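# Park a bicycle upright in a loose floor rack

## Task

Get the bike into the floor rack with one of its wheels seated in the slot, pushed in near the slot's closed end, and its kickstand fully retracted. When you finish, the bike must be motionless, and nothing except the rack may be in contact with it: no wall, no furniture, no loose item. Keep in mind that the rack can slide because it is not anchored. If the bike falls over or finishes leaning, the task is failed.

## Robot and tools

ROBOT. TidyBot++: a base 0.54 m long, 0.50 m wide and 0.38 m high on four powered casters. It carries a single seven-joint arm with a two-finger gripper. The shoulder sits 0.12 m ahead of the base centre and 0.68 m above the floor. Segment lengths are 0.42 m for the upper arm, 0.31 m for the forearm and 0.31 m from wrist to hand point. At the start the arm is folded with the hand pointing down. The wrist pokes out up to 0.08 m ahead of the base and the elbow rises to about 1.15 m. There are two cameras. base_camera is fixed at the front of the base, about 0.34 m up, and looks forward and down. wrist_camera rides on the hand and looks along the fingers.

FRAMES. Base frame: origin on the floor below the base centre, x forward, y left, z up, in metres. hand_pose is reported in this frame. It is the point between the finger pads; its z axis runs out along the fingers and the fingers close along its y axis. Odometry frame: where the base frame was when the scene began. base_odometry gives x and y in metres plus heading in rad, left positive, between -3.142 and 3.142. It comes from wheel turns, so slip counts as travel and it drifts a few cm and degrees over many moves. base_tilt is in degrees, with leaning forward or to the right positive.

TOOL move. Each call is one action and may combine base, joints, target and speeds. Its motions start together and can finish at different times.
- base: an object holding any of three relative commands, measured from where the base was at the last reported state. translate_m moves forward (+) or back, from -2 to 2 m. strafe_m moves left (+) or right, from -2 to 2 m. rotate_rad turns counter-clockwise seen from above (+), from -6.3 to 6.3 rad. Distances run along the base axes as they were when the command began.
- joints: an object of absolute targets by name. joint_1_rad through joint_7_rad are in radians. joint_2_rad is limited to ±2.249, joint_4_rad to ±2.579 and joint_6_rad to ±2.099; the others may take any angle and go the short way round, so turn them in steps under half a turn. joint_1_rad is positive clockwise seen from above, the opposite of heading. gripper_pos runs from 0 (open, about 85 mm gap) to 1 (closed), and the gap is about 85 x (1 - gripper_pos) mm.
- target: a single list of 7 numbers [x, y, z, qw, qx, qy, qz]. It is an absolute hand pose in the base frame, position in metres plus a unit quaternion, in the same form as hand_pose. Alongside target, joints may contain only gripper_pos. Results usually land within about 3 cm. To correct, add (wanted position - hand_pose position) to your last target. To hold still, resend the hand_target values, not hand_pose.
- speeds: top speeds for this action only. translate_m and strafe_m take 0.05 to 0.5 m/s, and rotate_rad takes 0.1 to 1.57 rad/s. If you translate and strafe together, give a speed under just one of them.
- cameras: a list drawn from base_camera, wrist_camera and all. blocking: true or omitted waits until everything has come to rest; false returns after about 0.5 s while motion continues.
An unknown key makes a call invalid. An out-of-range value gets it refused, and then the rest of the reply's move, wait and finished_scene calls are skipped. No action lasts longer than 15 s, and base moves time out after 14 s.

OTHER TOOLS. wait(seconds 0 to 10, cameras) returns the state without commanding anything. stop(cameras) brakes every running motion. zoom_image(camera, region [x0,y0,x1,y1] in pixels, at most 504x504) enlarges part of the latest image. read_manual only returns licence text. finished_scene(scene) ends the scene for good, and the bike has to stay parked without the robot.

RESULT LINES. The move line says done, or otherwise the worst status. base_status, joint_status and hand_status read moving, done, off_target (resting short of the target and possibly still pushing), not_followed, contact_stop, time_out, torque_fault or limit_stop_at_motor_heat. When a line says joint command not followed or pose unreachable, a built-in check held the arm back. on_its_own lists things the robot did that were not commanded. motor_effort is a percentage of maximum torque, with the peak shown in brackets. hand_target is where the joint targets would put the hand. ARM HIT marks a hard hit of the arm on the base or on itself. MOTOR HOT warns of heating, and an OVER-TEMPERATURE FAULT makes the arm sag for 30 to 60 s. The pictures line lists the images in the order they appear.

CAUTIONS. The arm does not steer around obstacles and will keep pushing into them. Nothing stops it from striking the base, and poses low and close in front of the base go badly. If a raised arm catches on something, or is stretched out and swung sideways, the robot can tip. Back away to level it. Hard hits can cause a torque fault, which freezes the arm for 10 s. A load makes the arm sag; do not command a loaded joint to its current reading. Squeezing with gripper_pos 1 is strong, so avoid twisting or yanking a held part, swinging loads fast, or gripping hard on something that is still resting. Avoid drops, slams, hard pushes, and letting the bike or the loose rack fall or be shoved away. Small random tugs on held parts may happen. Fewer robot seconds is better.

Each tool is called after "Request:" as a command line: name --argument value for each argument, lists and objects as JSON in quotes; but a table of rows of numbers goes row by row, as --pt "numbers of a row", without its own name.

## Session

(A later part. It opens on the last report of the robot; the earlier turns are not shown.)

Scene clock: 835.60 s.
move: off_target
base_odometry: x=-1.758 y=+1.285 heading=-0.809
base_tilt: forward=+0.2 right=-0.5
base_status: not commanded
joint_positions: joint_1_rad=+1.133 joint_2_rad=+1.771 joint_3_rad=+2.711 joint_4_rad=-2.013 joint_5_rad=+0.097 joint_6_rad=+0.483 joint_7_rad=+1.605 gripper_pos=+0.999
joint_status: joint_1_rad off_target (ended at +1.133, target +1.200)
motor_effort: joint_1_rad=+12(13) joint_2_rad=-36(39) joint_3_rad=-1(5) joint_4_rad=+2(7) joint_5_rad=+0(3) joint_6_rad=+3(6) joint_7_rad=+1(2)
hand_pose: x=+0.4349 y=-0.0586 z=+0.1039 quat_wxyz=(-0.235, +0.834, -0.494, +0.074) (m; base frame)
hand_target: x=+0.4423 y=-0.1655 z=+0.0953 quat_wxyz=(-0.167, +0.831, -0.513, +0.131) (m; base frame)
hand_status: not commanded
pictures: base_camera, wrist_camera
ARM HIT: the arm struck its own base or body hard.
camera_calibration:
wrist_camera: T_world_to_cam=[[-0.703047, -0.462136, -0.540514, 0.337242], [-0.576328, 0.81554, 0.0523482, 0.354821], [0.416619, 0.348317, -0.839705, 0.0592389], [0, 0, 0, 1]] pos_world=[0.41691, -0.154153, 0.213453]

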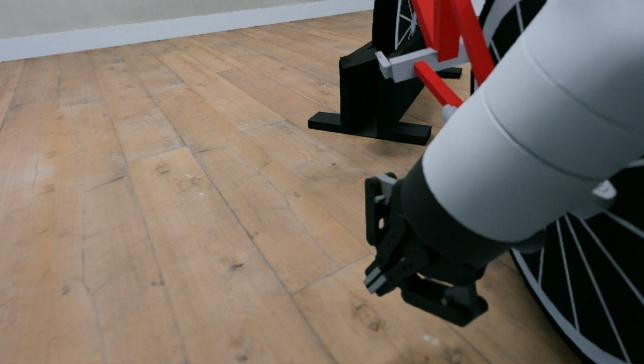

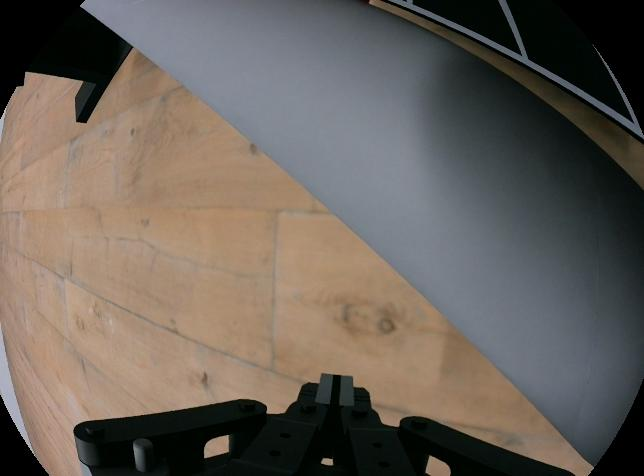

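Request:
zoom_image --camera "base_camera" --region '[360, 0, 500, 120]'

Request:
move --joints '{"joint_1_rad":1.28}' --cameras '["base_camera"]'

Request:
zoom_image --camera "base_camera" --region '[360, 0, 500, 120]'

Request:
move --joints '{"joint_1_rad":1.36}' --cameras '["base_camera"]'

Request:
zoom_image --camera "base_camera" --region '[360, 0, 500, 120]'

Scaled by 3.600.

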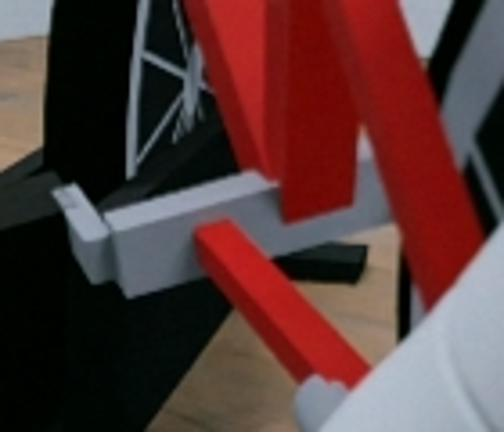

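Scene clock: 845.13 s.
move: off_target
base_odometry: x=-1.758 y=+1.285 heading=-0.809
base_tilt: forward=+0.2 right=-0.5
base_status: not commanded
joint_positions: joint_1_rad=+1.159 joint_2_rad=+1.778 joint_3_rad=+2.692 joint_4_rad=-2.013 joint_5_rad=+0.097 joint_6_rad=+0.483 joint_7_rad=+1.605 gripper_pos=+0.999
joint_status: joint_1_rad off_target (ended at +1.159, target +1.280)
motor_effort: joint_1_rad=+20(20) joint_2_rad=-40(40) joint_3_rad=+4(5) joint_4_rad=-1(4) joint_5_rad=+2(3) joint_6_rad=+5(6) joint_7_rad=+1(1)
hand_pose: x=+0.4414 y=-0.0603 z=+0.1077 quat_wxyz=(-0.243, +0.824, -0.505, +0.080) (m; base frame)
hand_target: x=+0.4280 y=-0.1908 z=+0.0953 quat_wxyz=(-0.162, +0.810, -0.546, +0.138) (m; base frame)
hand_status: not commanded
pictures: base_camera

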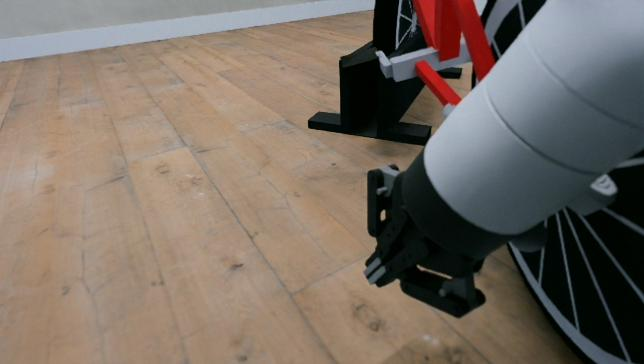

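Scaled by 3.600.

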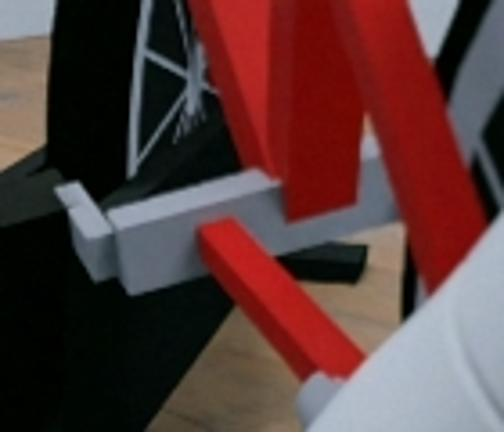

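Scene clock: 846.00 s.
move: off_target
base_odometry: x=-1.758 y=+1.285 heading=-0.809
base_tilt: forward=+0.2 right=-0.5
base_status: not commanded
joint_positions: joint_1_rad=+1.191 joint_2_rad=+1.788 joint_3_rad=+2.666 joint_4_rad=-2.011 joint_5_rad=+0.097 joint_6_rad=+0.483 joint_7_rad=+1.605 gripper_pos=+0.999
joint_status: joint_1_rad off_target (ended at +1.191, target +1.360)
motor_effort: joint_1_rad=+28(29) joint_2_rad=-40(42) joint_3_rad=+9(10) joint_4_rad=-1(2) joint_5_rad=+4(4) joint_6_rad=+6(8) joint_7_rad=+1(2)
hand_pose: x=+0.4505 y=-0.0627 z=+0.1125 quat_wxyz=(-0.254, +0.811, -0.519, +0.088) (m; base frame)
hand_target: x=+0.4118 y=-0.2149 z=+0.0953 quat_wxyz=(-0.156, +0.788, -0.578, +0.144) (m; base frame)
hand_status: not commanded
pictures: base_camera
ARM HIT: the arm struck its own base or body hard.

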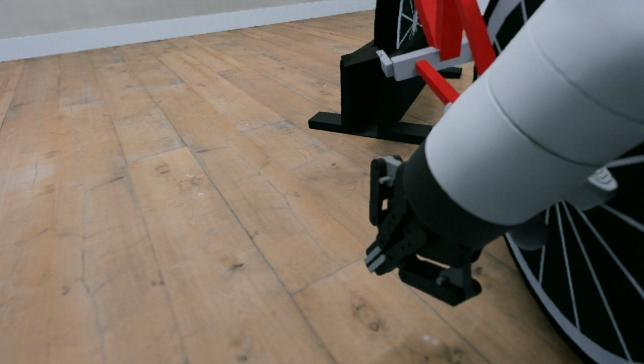

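Scaled by 3.600.

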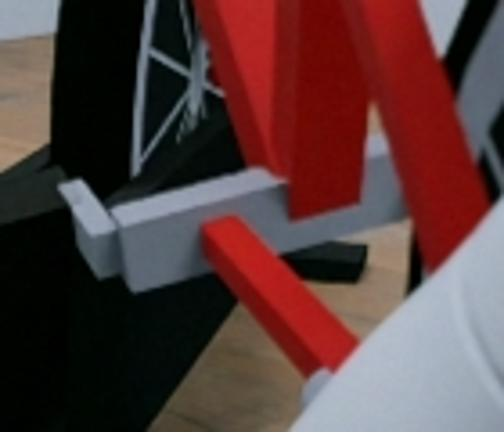

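Request:
move --joints '{"joint_1_rad":1.2}' --cameras '[]'

Request:
move --joints '{"joint_1_rad":1.12}' --cameras '["base_camera"]'

Request:
zoom_image --camera "base_camera" --region '[360, 0, 500, 120]'

Request:
wait --seconds 2 --cameras '["base_camera"]'

Scene clock: 848.70 s.
move: off_target
base_odometry: x=-1.758 y=+1.285 heading=-0.809
base_tilt: forward=+0.2 right=-0.5
base_status: not commanded
joint_positions: joint_1_rad=+1.155 joint_2_rad=+1.778 joint_3_rad=+2.691 joint_4_rad=-2.011 joint_5_rad=+0.097 joint_6_rad=+0.483 joint_7_rad=+1.605 gripper_pos=+0.999
joint_status: joint_1_rad off_target (ended at +1.155, target +1.200)
motor_effort: joint_1_rad=+11(28) joint_2_rad=-35(41) joint_3_rad=-3(9) joint_4_rad=+1(3) joint_5_rad=+0(4) joint_6_rad=+3(7) joint_7_rad=+1(1)
hand_pose: x=+0.4429 y=-0.0601 z=+0.1075 quat_wxyz=(-0.243, +0.825, -0.503, +0.081) (m; base frame)
hand_target: x=+0.4423 y=-0.1655 z=+0.0953 quat_wxyz=(-0.167, +0.831, -0.513, +0.131) (m; base frame)
hand_status: not commanded
pictures: none
No camera images: "cameras" was empty.

Scene clock: 849.67 s.
move: done
base_odometry: x=-1.758 y=+1.285 heading=-0.809
base_tilt: forward=+0.2 right=-0.5
base_status: not commanded
joint_positions: joint_1_rad=+1.089 joint_2_rad=+1.770 joint_3_rad=+2.714 joint_4_rad=-2.010 joint_5_rad=+0.097 joint_6_rad=+0.483 joint_7_rad=+1.605 gripper_pos=+0.999
joint_status: all done
motor_effort: joint_1_rad=+7(12) joint_2_rad=-35(37) joint_3_rad=-6(7) joint_4_rad=-1(3) joint_5_rad=+2(3) joint_6_rad=+2(3) joint_7_rad=+1(1)
hand_pose: x=+0.4367 y=-0.0472 z=+0.1024 quat_wxyz=(-0.235, +0.845, -0.476, +0.069) (m; base frame)
hand_target: x=+0.4545 y=-0.1391 z=+0.0953 quat_wxyz=(-0.172, +0.851, -0.480, +0.124) (m; base frame)
hand_status: not commanded
pictures: base_camera

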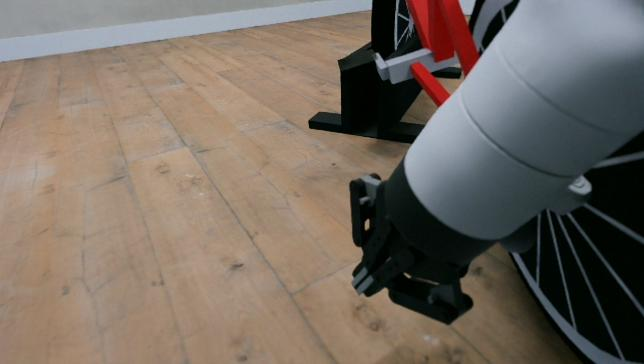

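Scaled by 3.600.

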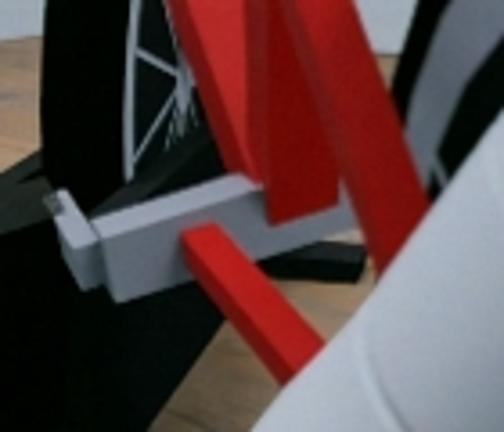

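Scene clock: 851.67 s.
base_odometry: x=-1.758 y=+1.285 heading=-0.809
base_tilt: forward=+0.2 right=-0.5
base_status: not commanded
joint_positions: joint_1_rad=+1.089 joint_2_rad=+1.770 joint_3_rad=+2.714 joint_4_rad=-2.010 joint_5_rad=+0.097 joint_6_rad=+0.483 joint_7_rad=+1.605 gripper_pos=+0.999
joint_status: all done
motor_effort: joint_1_rad=+8(12) joint_2_rad=-35(37) joint_3_rad=-6(7) joint_4_rad=+0(3) joint_5_rad=+2(3) joint_6_rad=+2(3) joint_7_rad=+1(1)
hand_pose: x=+0.4367 y=-0.0472 z=+0.1024 quat_wxyz=(-0.235, +0.845, -0.476, +0.069) (m; base frame)
hand_target: x=+0.4545 y=-0.1391 z=+0.0953 quat_wxyz=(-0.172, +0.851, -0.480, +0.124) (m; base frame)
hand_status: not commanded
wait: 2.00 s; at rest by 0.27 s
pictures: base_camera

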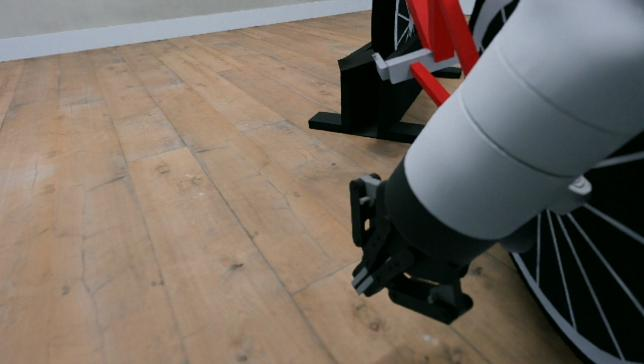

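Request:
move --joints '{"joint_1_rad":1.25}' --cameras '[]'

Request:
move --base '{"translate_m":0.1}' --speeds '{"translate_m":0.05}'

Request:
zoom_image --camera "base_camera" --region '[300, 0, 500, 150]'

Scene clock: 860.03 s.
move: off_target
base_odometry: x=-1.758 y=+1.285 heading=-0.809
base_tilt: forward=+0.2 right=-0.5
base_status: not commanded
joint_positions: joint_1_rad=+1.152 joint_2_rad=+1.777 joint_3_rad=+2.698 joint_4_rad=-2.010 joint_5_rad=+0.097 joint_6_rad=+0.481 joint_7_rad=+1.605 gripper_pos=+0.999
joint_status: joint_1_rad off_target (ended at +1.152, target +1.250)
motor_effort: joint_1_rad=+15(17) joint_2_rad=-36(39) joint_3_rad=+2(6) joint_4_rad=+2(6) joint_5_rad=+0(2) joint_6_rad=+4(7) joint_7_rad=+1(2)
hand_pose: x=+0.4394 y=-0.0604 z=+0.1056 quat_wxyz=(-0.241, +0.827, -0.502, +0.078) (m; base frame)
hand_target: x=+0.4336 y=-0.1814 z=+0.0953 quat_wxyz=(-0.164, +0.818, -0.534, +0.135) (m; base frame)
hand_status: not commanded
pictures: none
No camera images: "cameras" was empty.

Scene clock: 862.47 s.
move: done
base_odometry: x=-1.689 y=+1.213 heading=-0.809
base_tilt: forward=+0.2 right=-0.5
base_status: done
joint_positions: joint_1_rad=+1.143 joint_2_rad=+1.779 joint_3_rad=+2.677 joint_4_rad=-2.009 joint_5_rad=+0.097 joint_6_rad=+0.481 joint_7_rad=+1.605 gripper_pos=+0.999
joint_status: not commanded
motor_effort: joint_1_rad=+19(22) joint_2_rad=-37(40) joint_3_rad=+6(9) joint_4_rad=-2(8) joint_5_rad=-2(3) joint_6_rad=+4(6) joint_7_rad=+1(1)
hand_pose: x=+0.4506 y=-0.0540 z=+0.1110 quat_wxyz=(-0.249, +0.826, -0.499, +0.083) (m; base frame)
hand_target: x=+0.4336 y=-0.1814 z=+0.0953 quat_wxyz=(-0.164, +0.818, -0.534, +0.135) (m; base frame)
hand_status: not commanded
pictures: base_camera, wrist_camera
camera_calibration:
wrist_camera: T_world_to_cam=[[-0.695796, -0.43927, -0.568252, 0.355245], [-0.562842, 0.824961, 0.0514623, 0.354302], [0.446179, 0.355643, -0.821244, 0.0420388], [0, 0, 0, 1]] pos_world=[0.427837, -0.151187, 0.218159]

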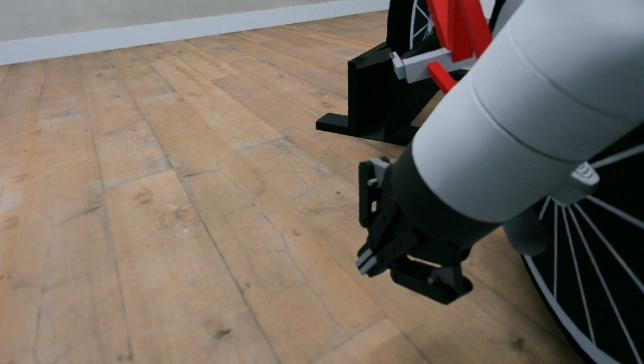

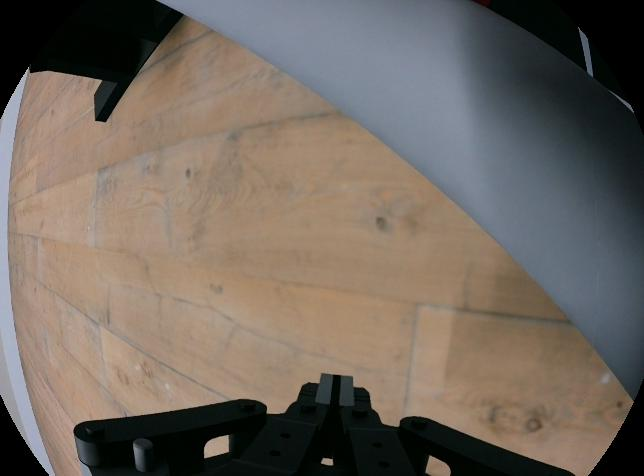

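Scaled by 2.520.

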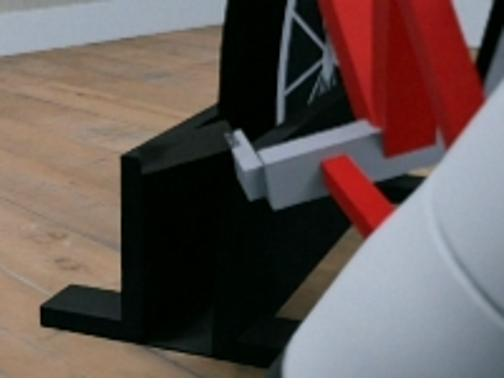

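Request:
move --base '{"translate_m":0.15}' --speeds '{"translate_m":0.05}'

Request:
zoom_image --camera "base_camera" --region '[300, 0, 500, 150]'

Scene clock: 867.93 s.
move: done
base_odometry: x=-1.586 y=+1.105 heading=-0.809
base_tilt: forward=+0.2 right=-0.5
base_status: done
joint_positions: joint_1_rad=+1.151 joint_2_rad=+1.772 joint_3_rad=+2.676 joint_4_rad=-1.994 joint_5_rad=+0.097 joint_6_rad=+0.481 joint_7_rad=+1.605 gripper_pos=+0.999
joint_status: not commanded
motor_effort: joint_1_rad=+17(20) joint_2_rad=-34(39) joint_3_rad=+5(8) joint_4_rad=-3(5) joint_5_rad=-1(2) joint_6_rad=+3(5) joint_7_rad=+1(1)
hand_pose: x=+0.4562 y=-0.0672 z=+0.1093 quat_wxyz=(-0.243, +0.824, -0.503, +0.093) (m; base frame)
hand_target: x=+0.4336 y=-0.1814 z=+0.0953 quat_wxyz=(-0.164, +0.818, -0.534, +0.135) (m; base frame)
hand_status: not commanded
pictures: base_camera, wrist_camera
camera_calibration:
wrist_camera: T_world_to_cam=[[-0.697649, -0.440023, -0.56539, 0.352835], [-0.551608, 0.833491, 0.0319671, 0.365923], [0.457181, 0.334176, -0.824204, 0.0367049], [0, 0, 0, 1]] pos_world=[0.431221, -0.162004, 0.218044]

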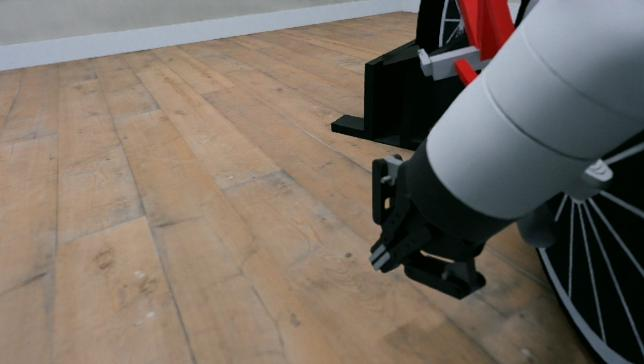

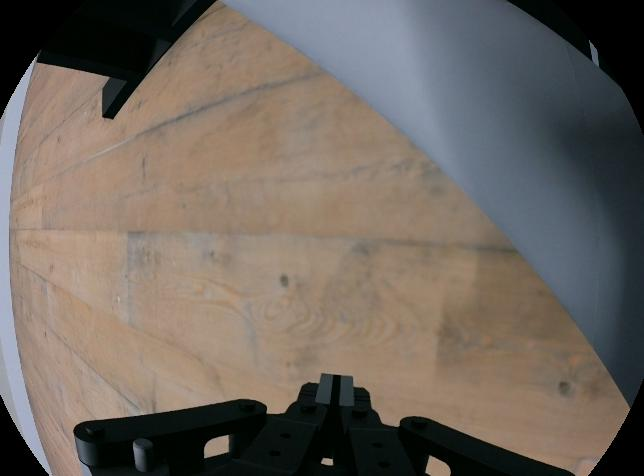

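Scaled by 2.520.

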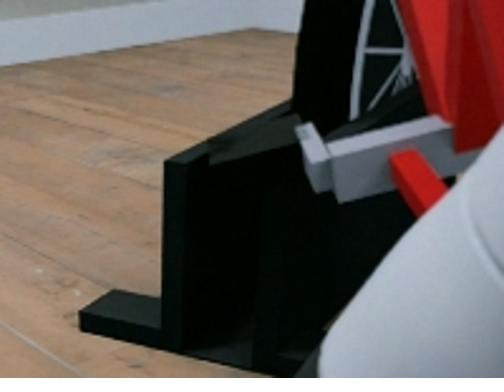

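Request:
move --base '{"rotate_rad":-0.12,"translate_m":0.03}' --speeds '{"translate_m":0.05,"rotate_rad":0.1}'

Request:
move --base '{"translate_m":0.15}' --speeds '{"translate_m":0.05}'

Request:
zoom_image --camera "base_camera" --region '[300, 0, 500, 150]'

Scene clock: 870.67 s.
move: done
base_odometry: x=-1.565 y=+1.084 heading=-0.927
base_tilt: forward=+0.2 right=-0.5
base_status: done
joint_positions: joint_1_rad=+1.159 joint_2_rad=+1.776 joint_3_rad=+2.674 joint_4_rad=-2.019 joint_5_rad=+0.103 joint_6_rad=+0.471 joint_7_rad=+1.606 gripper_pos=+0.999
joint_status: not commanded
motor_effort: joint_1_rad=+15(19) joint_2_rad=-37(39) joint_3_rad=+4(8) joint_4_rad=+9(9) joint_5_rad=-3(4) joint_6_rad=+10(10) joint_7_rad=-1(2)
hand_pose: x=+0.4482 y=-0.0519 z=+0.1155 quat_wxyz=(-0.256, +0.824, -0.499, +0.080) (m; base frame)
hand_target: x=+0.4336 y=-0.1814 z=+0.0953 quat_wxyz=(-0.164, +0.818, -0.534, +0.135) (m; base frame)
hand_status: not commanded
pictures: base_camera, wrist_camera
camera_calibration:
wrist_camera: T_world_to_cam=[[-0.695009, -0.430693, -0.575732, 0.358009], [-0.562451, 0.824488, 0.0621938, 0.349465], [0.447898, 0.367046, -0.81527, 0.0452122], [0, 0, 0, 1]] pos_world=[0.425126, -0.150533, 0.221242]

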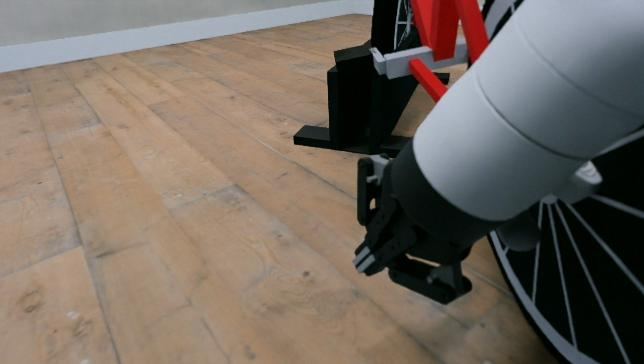

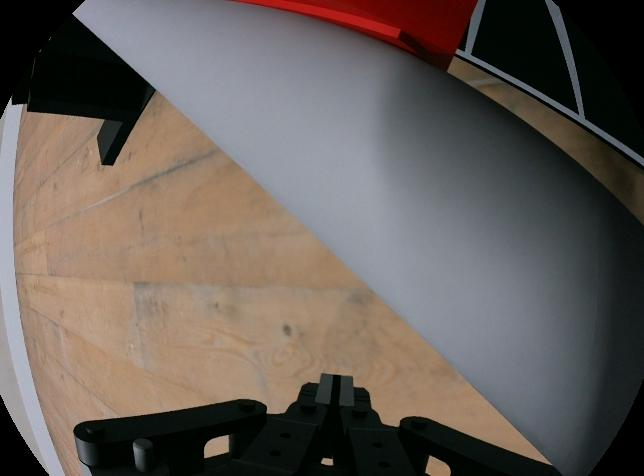

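Scene clock: 874.10 s.
move: done
base_odometry: x=-1.476 y=+0.964 heading=-0.927
base_tilt: forward=+0.2 right=-0.5
base_status: done
joint_positions: joint_1_rad=+1.163 joint_2_rad=+1.772 joint_3_rad=+2.674 joint_4_rad=-2.021 joint_5_rad=+0.103 joint_6_rad=+0.471 joint_7_rad=+1.606 gripper_pos=+0.999
joint_status: not commanded
motor_effort: joint_1_rad=+16(18) joint_2_rad=-36(40) joint_3_rad=+5(7) joint_4_rad=+5(10) joint_5_rad=-4(5) joint_6_rad=+8(10) joint_7_rad=-2(2)
hand_pose: x=+0.4478 y=-0.0543 z=+0.1165 quat_wxyz=(-0.255, +0.823, -0.501, +0.081) (m; base frame)
hand_target: x=+0.4336 y=-0.1814 z=+0.0953 quat_wxyz=(-0.164, +0.818, -0.534, +0.135) (m; base frame)
hand_status: not commanded
pictures: base_camera, wrist_camera
camera_calibration:
wrist_camera: T_world_to_cam=[[-0.69641, -0.429054, -0.575262, 0.35796], [-0.559438, 0.826646, 0.0607076, 0.350144], [0.449491, 0.364101, -0.815713, 0.0462153], [0, 0, 0, 1]] pos_world=[0.424397, -0.152688, 0.222363]

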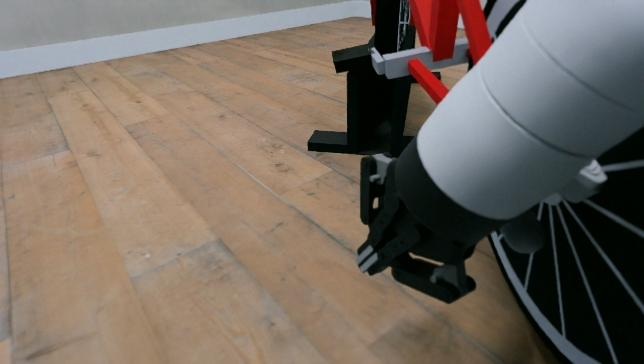

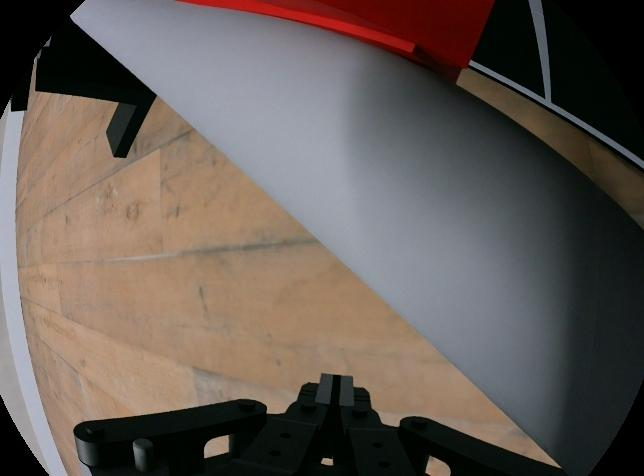

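Scaled by 2.520.

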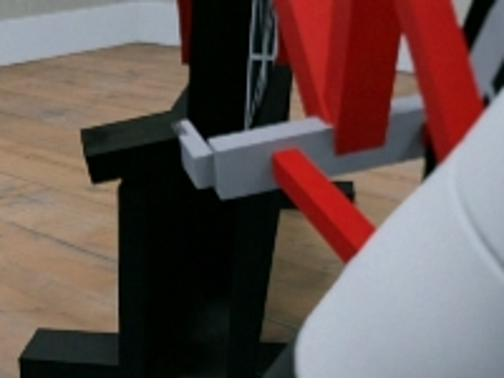

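Request:
move --joints '{"joint_1_rad":1.36}' --cameras '["base_camera"]'

Request:
zoom_image --camera "base_camera" --region '[300, 0, 500, 150]'

Request:
move --joints '{"joint_1_rad":1.2}' --cameras '["base_camera"]'

Request:
zoom_image --camera "base_camera" --region '[300, 0, 500, 150]'

Scene clock: 876.63 s.
move: off_target
base_odometry: x=-1.476 y=+0.964 heading=-0.927
base_tilt: forward=+0.2 right=-0.5
base_status: not commanded
joint_positions: joint_1_rad=+1.209 joint_2_rad=+1.789 joint_3_rad=+2.648 joint_4_rad=-2.021 joint_5_rad=+0.107 joint_6_rad=+0.462 joint_7_rad=+1.606 gripper_pos=+0.999
joint_status: joint_1_rad off_target (ended at +1.209, target +1.360)
motor_effort: joint_1_rad=+24(25) joint_2_rad=-40(42) joint_3_rad=+11(13) joint_4_rad=+4(8) joint_5_rad=-3(8) joint_6_rad=+12(13) joint_7_rad=-1(3)
hand_pose: x=+0.4547 y=-0.0549 z=+0.1221 quat_wxyz=(-0.270, +0.807, -0.518, +0.087) (m; base frame)
hand_target: x=+0.4118 y=-0.2149 z=+0.0953 quat_wxyz=(-0.156, +0.788, -0.578, +0.144) (m; base frame)
hand_status: not commanded
pictures: base_camera

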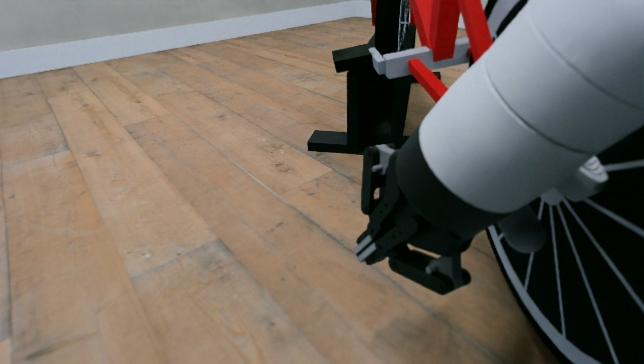

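Scaled by 2.520.

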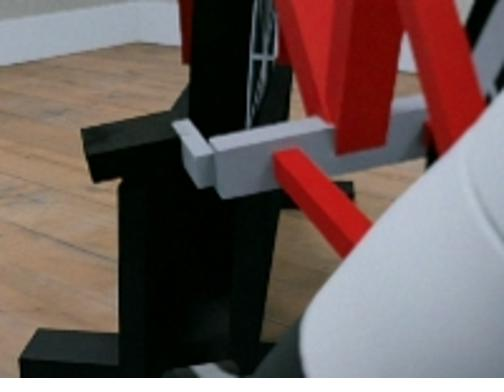

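Scene clock: 877.73 s.
move: off_target
base_odometry: x=-1.476 y=+0.964 heading=-0.927
base_tilt: forward=+0.2 right=-0.5
base_status: not commanded
joint_positions: joint_1_rad=+1.156 joint_2_rad=+1.769 joint_3_rad=+2.681 joint_4_rad=-2.021 joint_5_rad=+0.107 joint_6_rad=+0.462 joint_7_rad=+1.606 gripper_pos=+0.999
joint_status: joint_1_rad off_target (ended at +1.156, target +1.200)
motor_effort: joint_1_rad=+10(25) joint_2_rad=-32(41) joint_3_rad=-1(11) joint_4_rad=+2(4) joint_5_rad=-2(5) joint_6_rad=+5(12) joint_7_rad=+0(2)
hand_pose: x=+0.4452 y=-0.0521 z=+0.1159 quat_wxyz=(-0.255, +0.827, -0.495, +0.077) (m; base frame)
hand_target: x=+0.4423 y=-0.1655 z=+0.0953 quat_wxyz=(-0.167, +0.831, -0.513, +0.131) (m; base frame)
hand_status: not commanded
pictures: base_camera

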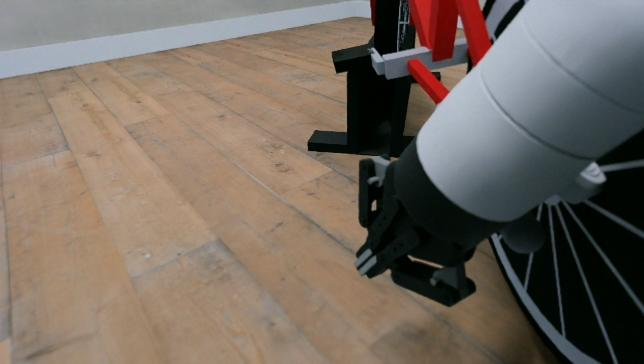

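Scaled by 2.520.

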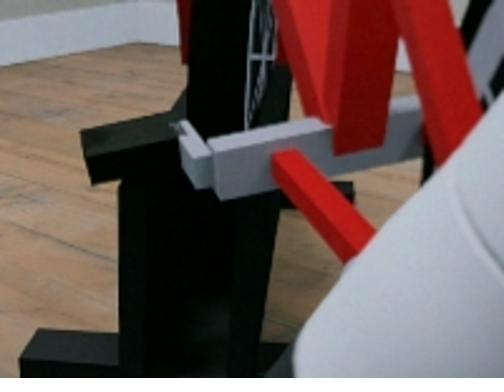

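Request:
move --joints '{"joint_1_rad":1.12}' --cameras '["base_camera"]'

Request:
zoom_image --camera "base_camera" --region '[300, 0, 500, 150]'

Scene clock: 879.47 s.
move: done
base_odometry: x=-1.476 y=+0.964 heading=-0.927
base_tilt: forward=+0.2 right=-0.5
base_status: not commanded
joint_positions: joint_1_rad=+1.090 joint_2_rad=+1.763 joint_3_rad=+2.710 joint_4_rad=-2.015 joint_5_rad=+0.107 joint_6_rad=+0.462 joint_7_rad=+1.606 gripper_pos=+0.999
joint_status: all done
motor_effort: joint_1_rad=+8(11) joint_2_rad=-34(35) joint_3_rad=-5(6) joint_4_rad=+3(4) joint_5_rad=+1(3) joint_6_rad=+3(7) joint_7_rad=+2(2)
hand_pose: x=+0.4371 y=-0.0417 z=+0.1078 quat_wxyz=(-0.243, +0.848, -0.467, +0.065) (m; base frame)
hand_target: x=+0.4545 y=-0.1391 z=+0.0953 quat_wxyz=(-0.172, +0.851, -0.480, +0.124) (m; base frame)
hand_status: not commanded
pictures: base_camera

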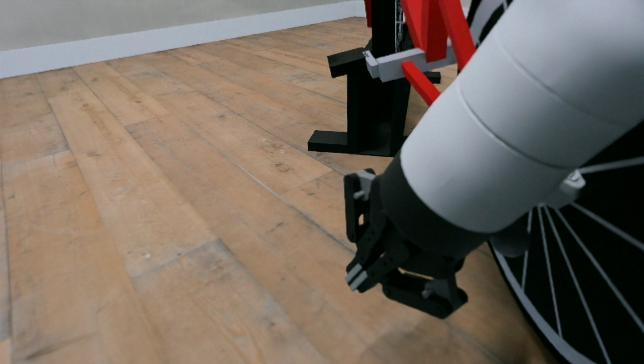

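Scaled by 2.520.

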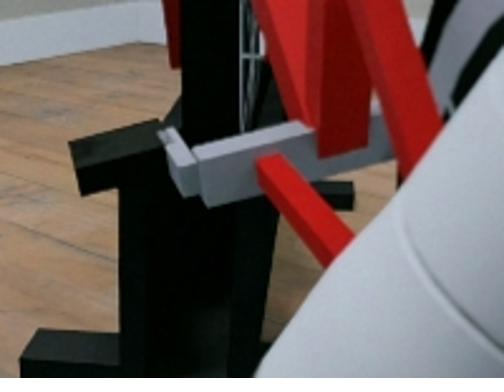

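Request:
move --joints '{"joint_1_rad":1.25}' --cameras '[]'

Request:
move --base '{"translate_m":0.2}' --speeds '{"translate_m":0.06}'

Request:
zoom_image --camera "base_camera" --region '[300, 0, 500, 150]'

Scene clock: 885.73 s.
move: off_target
base_odometry: x=-1.476 y=+0.964 heading=-0.927
base_tilt: forward=+0.2 right=-0.5
base_status: not commanded
joint_positions: joint_1_rad=+1.156 joint_2_rad=+1.774 joint_3_rad=+2.684 joint_4_rad=-2.015 joint_5_rad=+0.108 joint_6_rad=+0.462 joint_7_rad=+1.606 gripper_pos=+0.999
joint_status: joint_1_rad off_target (ended at +1.156, target +1.250)
motor_effort: joint_1_rad=+16(17) joint_2_rad=-36(38) joint_3_rad=+6(7) joint_4_rad=+3(7) joint_5_rad=-4(6) joint_6_rad=+8(9) joint_7_rad=-2(2)
hand_pose: x=+0.4441 y=-0.0530 z=+0.1128 quat_wxyz=(-0.253, +0.827, -0.496, +0.077) (m; base frame)
hand_target: x=+0.4336 y=-0.1814 z=+0.0953 quat_wxyz=(-0.164, +0.818, -0.534, +0.135) (m; base frame)
hand_status: not commanded
pictures: none
No camera images: "cameras" was empty.

Scene clock: 889.53 s.
move: done
base_odometry: x=-1.356 y=+0.804 heading=-0.928
base_tilt: forward=+0.2 right=-0.5
base_status: done
joint_positions: joint_1_rad=+1.158 joint_2_rad=+1.774 joint_3_rad=+2.680 joint_4_rad=-2.022 joint_5_rad=+0.108 joint_6_rad=+0.462 joint_7_rad=+1.606 gripper_pos=+0.999
joint_status: not commanded
motor_effort: joint_1_rad=+16(18) joint_2_rad=-37(39) joint_3_rad=+6(7) joint_4_rad=+4(10) joint_5_rad=-4(5) joint_6_rad=+9(10) joint_7_rad=-1(2)
hand_pose: x=+0.4437 y=-0.0492 z=+0.1156 quat_wxyz=(-0.257, +0.826, -0.496, +0.075) (m; base frame)
hand_target: x=+0.4336 y=-0.1814 z=+0.0953 quat_wxyz=(-0.164, +0.818, -0.534, +0.135) (m; base frame)
hand_status: not commanded
pictures: base_camera, wrist_camera
camera_calibration:
wrist_camera: T_world_to_cam=[[-0.693582, -0.435132, -0.574112, 0.355027], [-0.571117, 0.817872, 0.0700809, 0.347339], [0.439056, 0.376492, -0.815772, 0.0507651], [0, 0, 0, 1]] pos_world=[0.422323, -0.148708, 0.220896]

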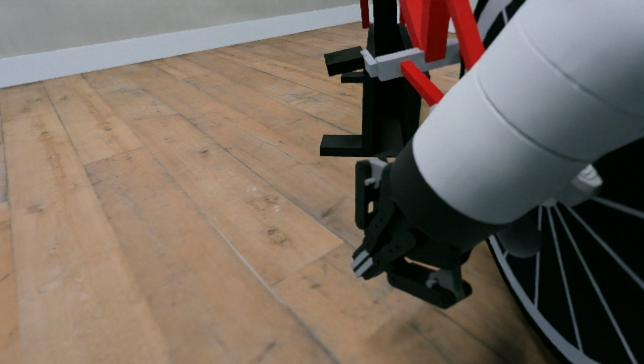

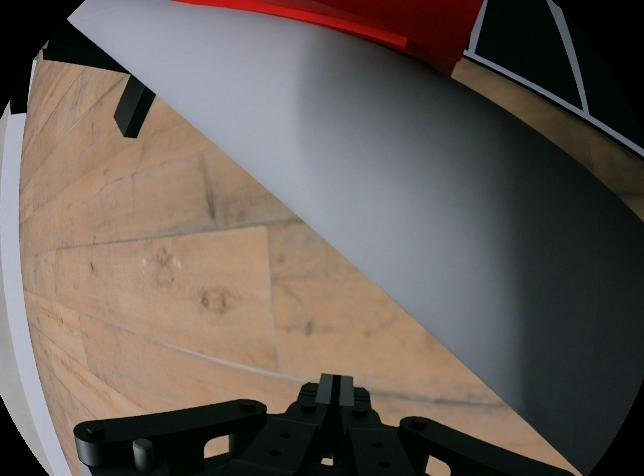

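Scaled by 2.520.

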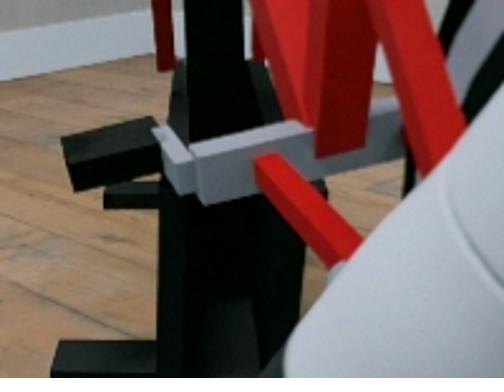

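Request:
move --base '{"translate_m":0.2}' --speeds '{"translate_m":0.06}'

Request:
zoom_image --camera "base_camera" --region '[300, 0, 500, 150]'

Scene clock: 895.87 s.
move: done
base_odometry: x=-1.236 y=+0.644 heading=-0.928
base_tilt: forward=+0.2 right=-0.5
base_status: done
joint_positions: joint_1_rad=+1.159 joint_2_rad=+1.775 joint_3_rad=+2.680 joint_4_rad=-2.024 joint_5_rad=+0.108 joint_6_rad=+0.462 joint_7_rad=+1.606 gripper_pos=+0.999
joint_status: not commanded
motor_effort: joint_1_rad=+16(18) joint_2_rad=-36(39) joint_3_rad=+5(7) joint_4_rad=+6(10) joint_5_rad=-4(5) joint_6_rad=+9(10) joint_7_rad=-1(2)
hand_pose: x=+0.4432 y=-0.0487 z=+0.1158 quat_wxyz=(-0.257, +0.826, -0.496, +0.075) (m; base frame)
hand_target: x=+0.4336 y=-0.1814 z=+0.0953 quat_wxyz=(-0.164, +0.818, -0.534, +0.135) (m; base frame)
hand_status: not commanded
pictures: base_camera, wrist_camera
camera_calibration:
wrist_camera: T_world_to_cam=[[-0.694208, -0.433561, -0.574544, 0.355456], [-0.570383, 0.818241, 0.0717208, 0.346142], [0.43902, 0.377499, -0.815326, 0.0509453], [0, 0, 0, 1]] pos_world=[0.421828, -0.148347, 0.220937]

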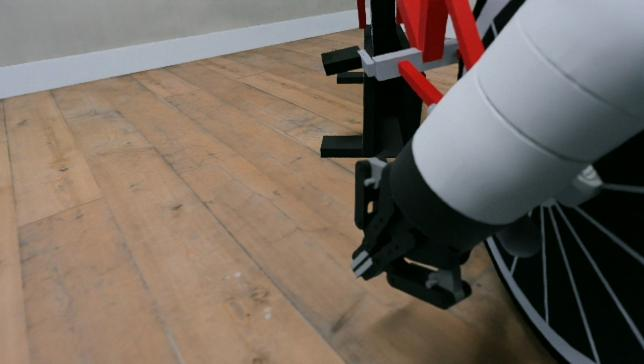

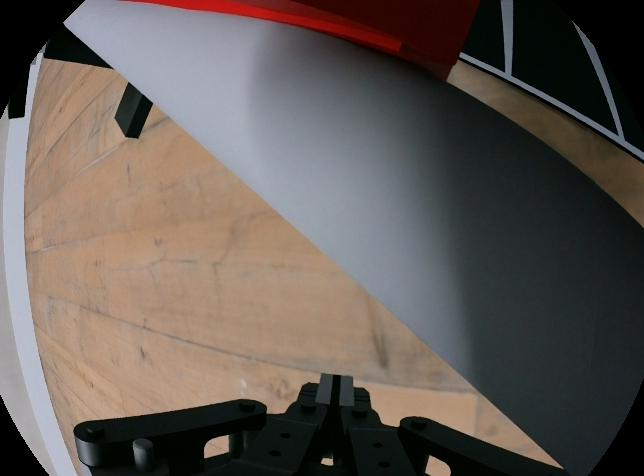

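Scaled by 2.520.

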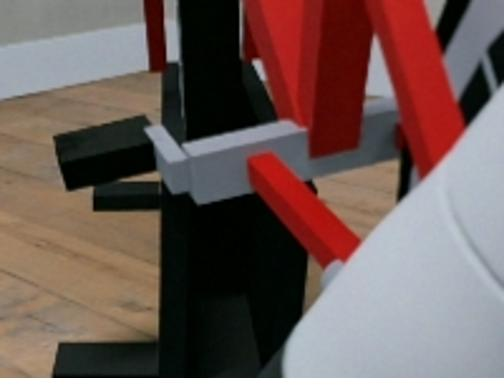

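Request:
move --joints '{"joint_1_rad":1.4}' --cameras '["base_camera"]'

Request:
zoom_image --camera "base_camera" --region '[300, 0, 500, 150]'

Scene clock: 897.90 s.
move: off_target
base_odometry: x=-1.236 y=+0.644 heading=-0.928
base_tilt: forward=+0.2 right=-0.5
base_status: not commanded
joint_positions: joint_1_rad=+1.215 joint_2_rad=+1.794 joint_3_rad=+2.641 joint_4_rad=-2.022 joint_5_rad=+0.100 joint_6_rad=+0.454 joint_7_rad=+1.606 gripper_pos=+0.999
joint_status: joint_1_rad off_target (ended at +1.215, target +1.400)
motor_effort: joint_1_rad=+30(31) joint_2_rad=-42(43) joint_3_rad=+13(14) joint_4_rad=+2(9) joint_5_rad=+1(7) joint_6_rad=+14(14) joint_7_rad=+2(3)
hand_pose: x=+0.4544 y=-0.0512 z=+0.1232 quat_wxyz=(-0.275, +0.803, -0.522, +0.082) (m; base frame)
hand_target: x=+0.4029 y=-0.2264 z=+0.0953 quat_wxyz=(-0.153, +0.776, -0.594, +0.147) (m; base frame)
hand_status: not commanded
pictures: base_camera
ARM HIT: the arm struck its own base or body hard.

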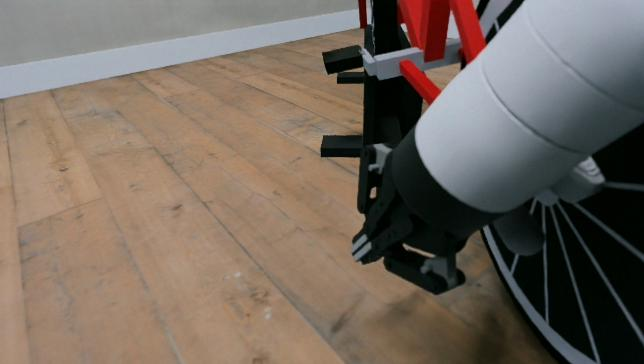

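Scaled by 2.520.

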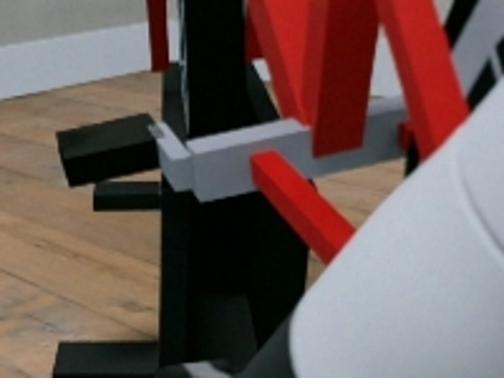

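Request:
move --joints '{"joint_1_rad":1.25}' --cameras '[]'

Request:
move --base '{"strafe_m":-0.03}' --speeds '{"strafe_m":0.05}'

Request:
zoom_image --camera "base_camera" --region '[300, 0, 500, 150]'

Scene clock: 900.60 s.
move: off_target
base_odometry: x=-1.236 y=+0.644 heading=-0.928
base_tilt: forward=+0.2 right=-0.5
base_status: not commanded
joint_positions: joint_1_rad=+1.186 joint_2_rad=+1.785 joint_3_rad=+2.662 joint_4_rad=-2.022 joint_5_rad=+0.104 joint_6_rad=+0.454 joint_7_rad=+1.606 gripper_pos=+0.999
joint_status: joint_1_rad off_target (ended at +1.186, target +1.250)
motor_effort: joint_1_rad=+13(30) joint_2_rad=-35(41) joint_3_rad=+2(14) joint_4_rad=+3(6) joint_5_rad=-3(4) joint_6_rad=+7(13) joint_7_rad=-1(2)
hand_pose: x=+0.4479 y=-0.0482 z=+0.1191 quat_wxyz=(-0.267, +0.815, -0.508, +0.076) (m; base frame)
hand_target: x=+0.4336 y=-0.1814 z=+0.0953 quat_wxyz=(-0.164, +0.818, -0.534, +0.135) (m; base frame)
hand_status: not commanded
pictures: none
No camera images: "cameras" was empty.

Scene clock: 901.97 s.
move: done
base_odometry: x=-1.260 y=+0.626 heading=-0.928
base_tilt: forward=+0.2 right=-0.5
base_status: done
joint_positions: joint_1_rad=+1.181 joint_2_rad=+1.770 joint_3_rad=+2.673 joint_4_rad=-2.022 joint_5_rad=+0.104 joint_6_rad=+0.454 joint_7_rad=+1.606 gripper_pos=+0.999
joint_status: not commanded
motor_effort: joint_1_rad=+13(15) joint_2_rad=-36(38) joint_3_rad=+1(4) joint_4_rad=+5(8) joint_5_rad=-2(3) joint_6_rad=+9(9) joint_7_rad=+0(1)
hand_pose: x=+0.4453 y=-0.0558 z=+0.1183 quat_wxyz=(-0.259, +0.819, -0.505, +0.078) (m; base frame)
hand_target: x=+0.4336 y=-0.1814 z=+0.0953 quat_wxyz=(-0.164, +0.818, -0.534, +0.135) (m; base frame)
hand_status: not commanded
pictures: base_camera, wrist_camera
camera_calibration:
wrist_camera: T_world_to_cam=[[-0.702156, -0.415133, -0.578483, 0.360327], [-0.551716, 0.830789, 0.0734719, 0.345174], [0.450097, 0.370747, -0.812379, 0.0490752], [0, 0, 0, 1]] pos_world=[0.421355, -0.155378, 0.22295]

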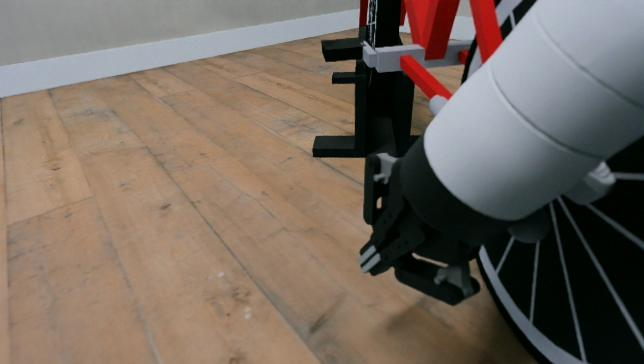

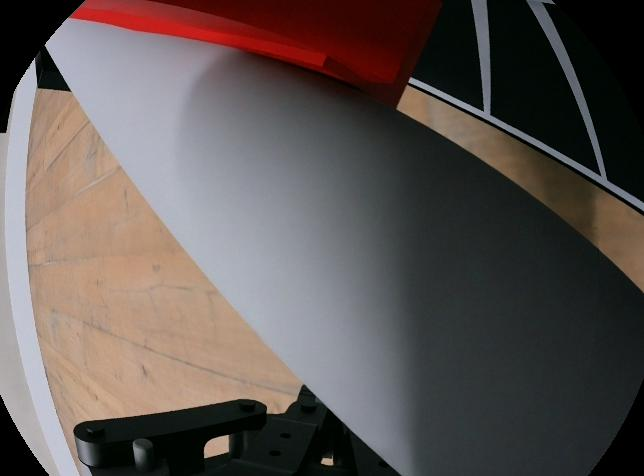

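Scaled by 2.520.

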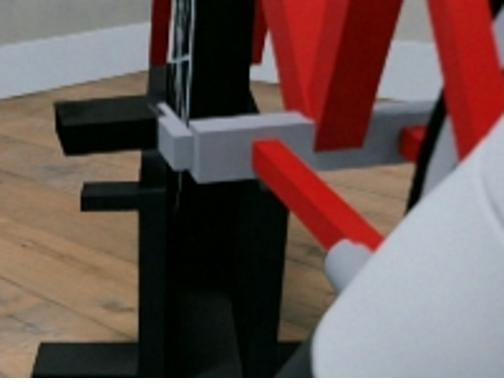

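Request:
move --joints '{"joint_1_rad":1.2}' --cameras '["base_camera"]'

Request:
zoom_image --camera "base_camera" --region '[300, 0, 500, 150]'

Request:
move --joints '{"joint_1_rad":1.12}' --cameras '["base_camera"]'

Request:
zoom_image --camera "base_camera" --region '[300, 0, 500, 150]'

Scene clock: 904.03 s.
move: done
base_odometry: x=-1.260 y=+0.626 heading=-0.928
base_tilt: forward=+0.2 right=-0.5
base_status: not commanded
joint_positions: joint_1_rad=+1.162 joint_2_rad=+1.763 joint_3_rad=+2.684 joint_4_rad=-2.022 joint_5_rad=+0.104 joint_6_rad=+0.454 joint_7_rad=+1.606 gripper_pos=+0.999
joint_status: all done
motor_effort: joint_1_rad=+10(13) joint_2_rad=-32(36) joint_3_rad=-1(2) joint_4_rad=+5(6) joint_5_rad=+1(3) joint_6_rad=+6(8) joint_7_rad=+1(1)
hand_pose: x=+0.4423 y=-0.0549 z=+0.1163 quat_wxyz=(-0.253, +0.827, -0.497, +0.075) (m; base frame)
hand_target: x=+0.4423 y=-0.1655 z=+0.0953 quat_wxyz=(-0.167, +0.831, -0.513, +0.131) (m; base frame)
hand_status: not commanded
pictures: base_camera

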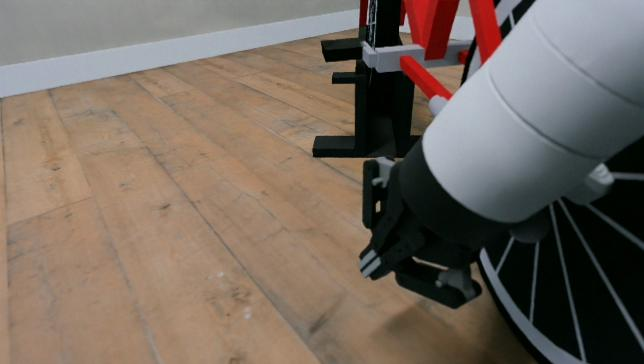

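Scaled by 2.520.

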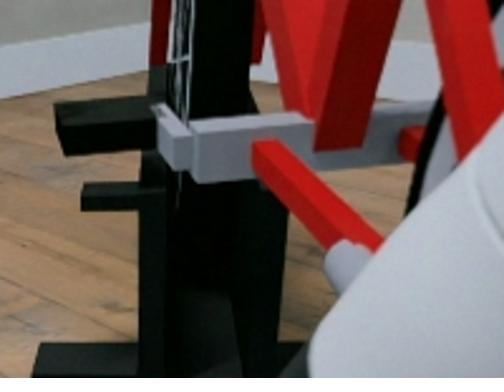

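Scene clock: 904.90 s.
move: done
base_odometry: x=-1.260 y=+0.626 heading=-0.928
base_tilt: forward=+0.2 right=-0.5
base_status: not commanded
joint_positions: joint_1_rad=+1.107 joint_2_rad=+1.749 joint_3_rad=+2.709 joint_4_rad=-2.014 joint_5_rad=+0.104 joint_6_rad=+0.454 joint_7_rad=+1.606 gripper_pos=+0.999
joint_status: all done
motor_effort: joint_1_rad=+4(8) joint_2_rad=-30(33) joint_3_rad=-6(6) joint_4_rad=+1(5) joint_5_rad=+2(2) joint_6_rad=+5(5) joint_7_rad=+1(2)
hand_pose: x=+0.4388 y=-0.0528 z=+0.1101 quat_wxyz=(-0.240, +0.844, -0.474, +0.070) (m; base frame)
hand_target: x=+0.4545 y=-0.1391 z=+0.0953 quat_wxyz=(-0.172, +0.851, -0.480, +0.124) (m; base frame)
hand_status: not commanded
pictures: base_camera

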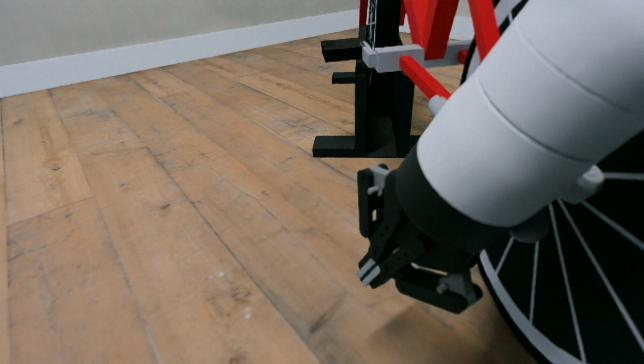

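Scaled by 2.520.

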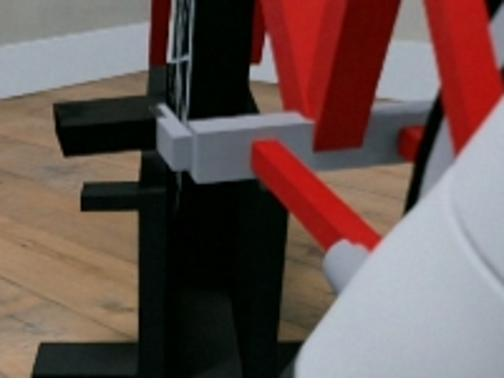

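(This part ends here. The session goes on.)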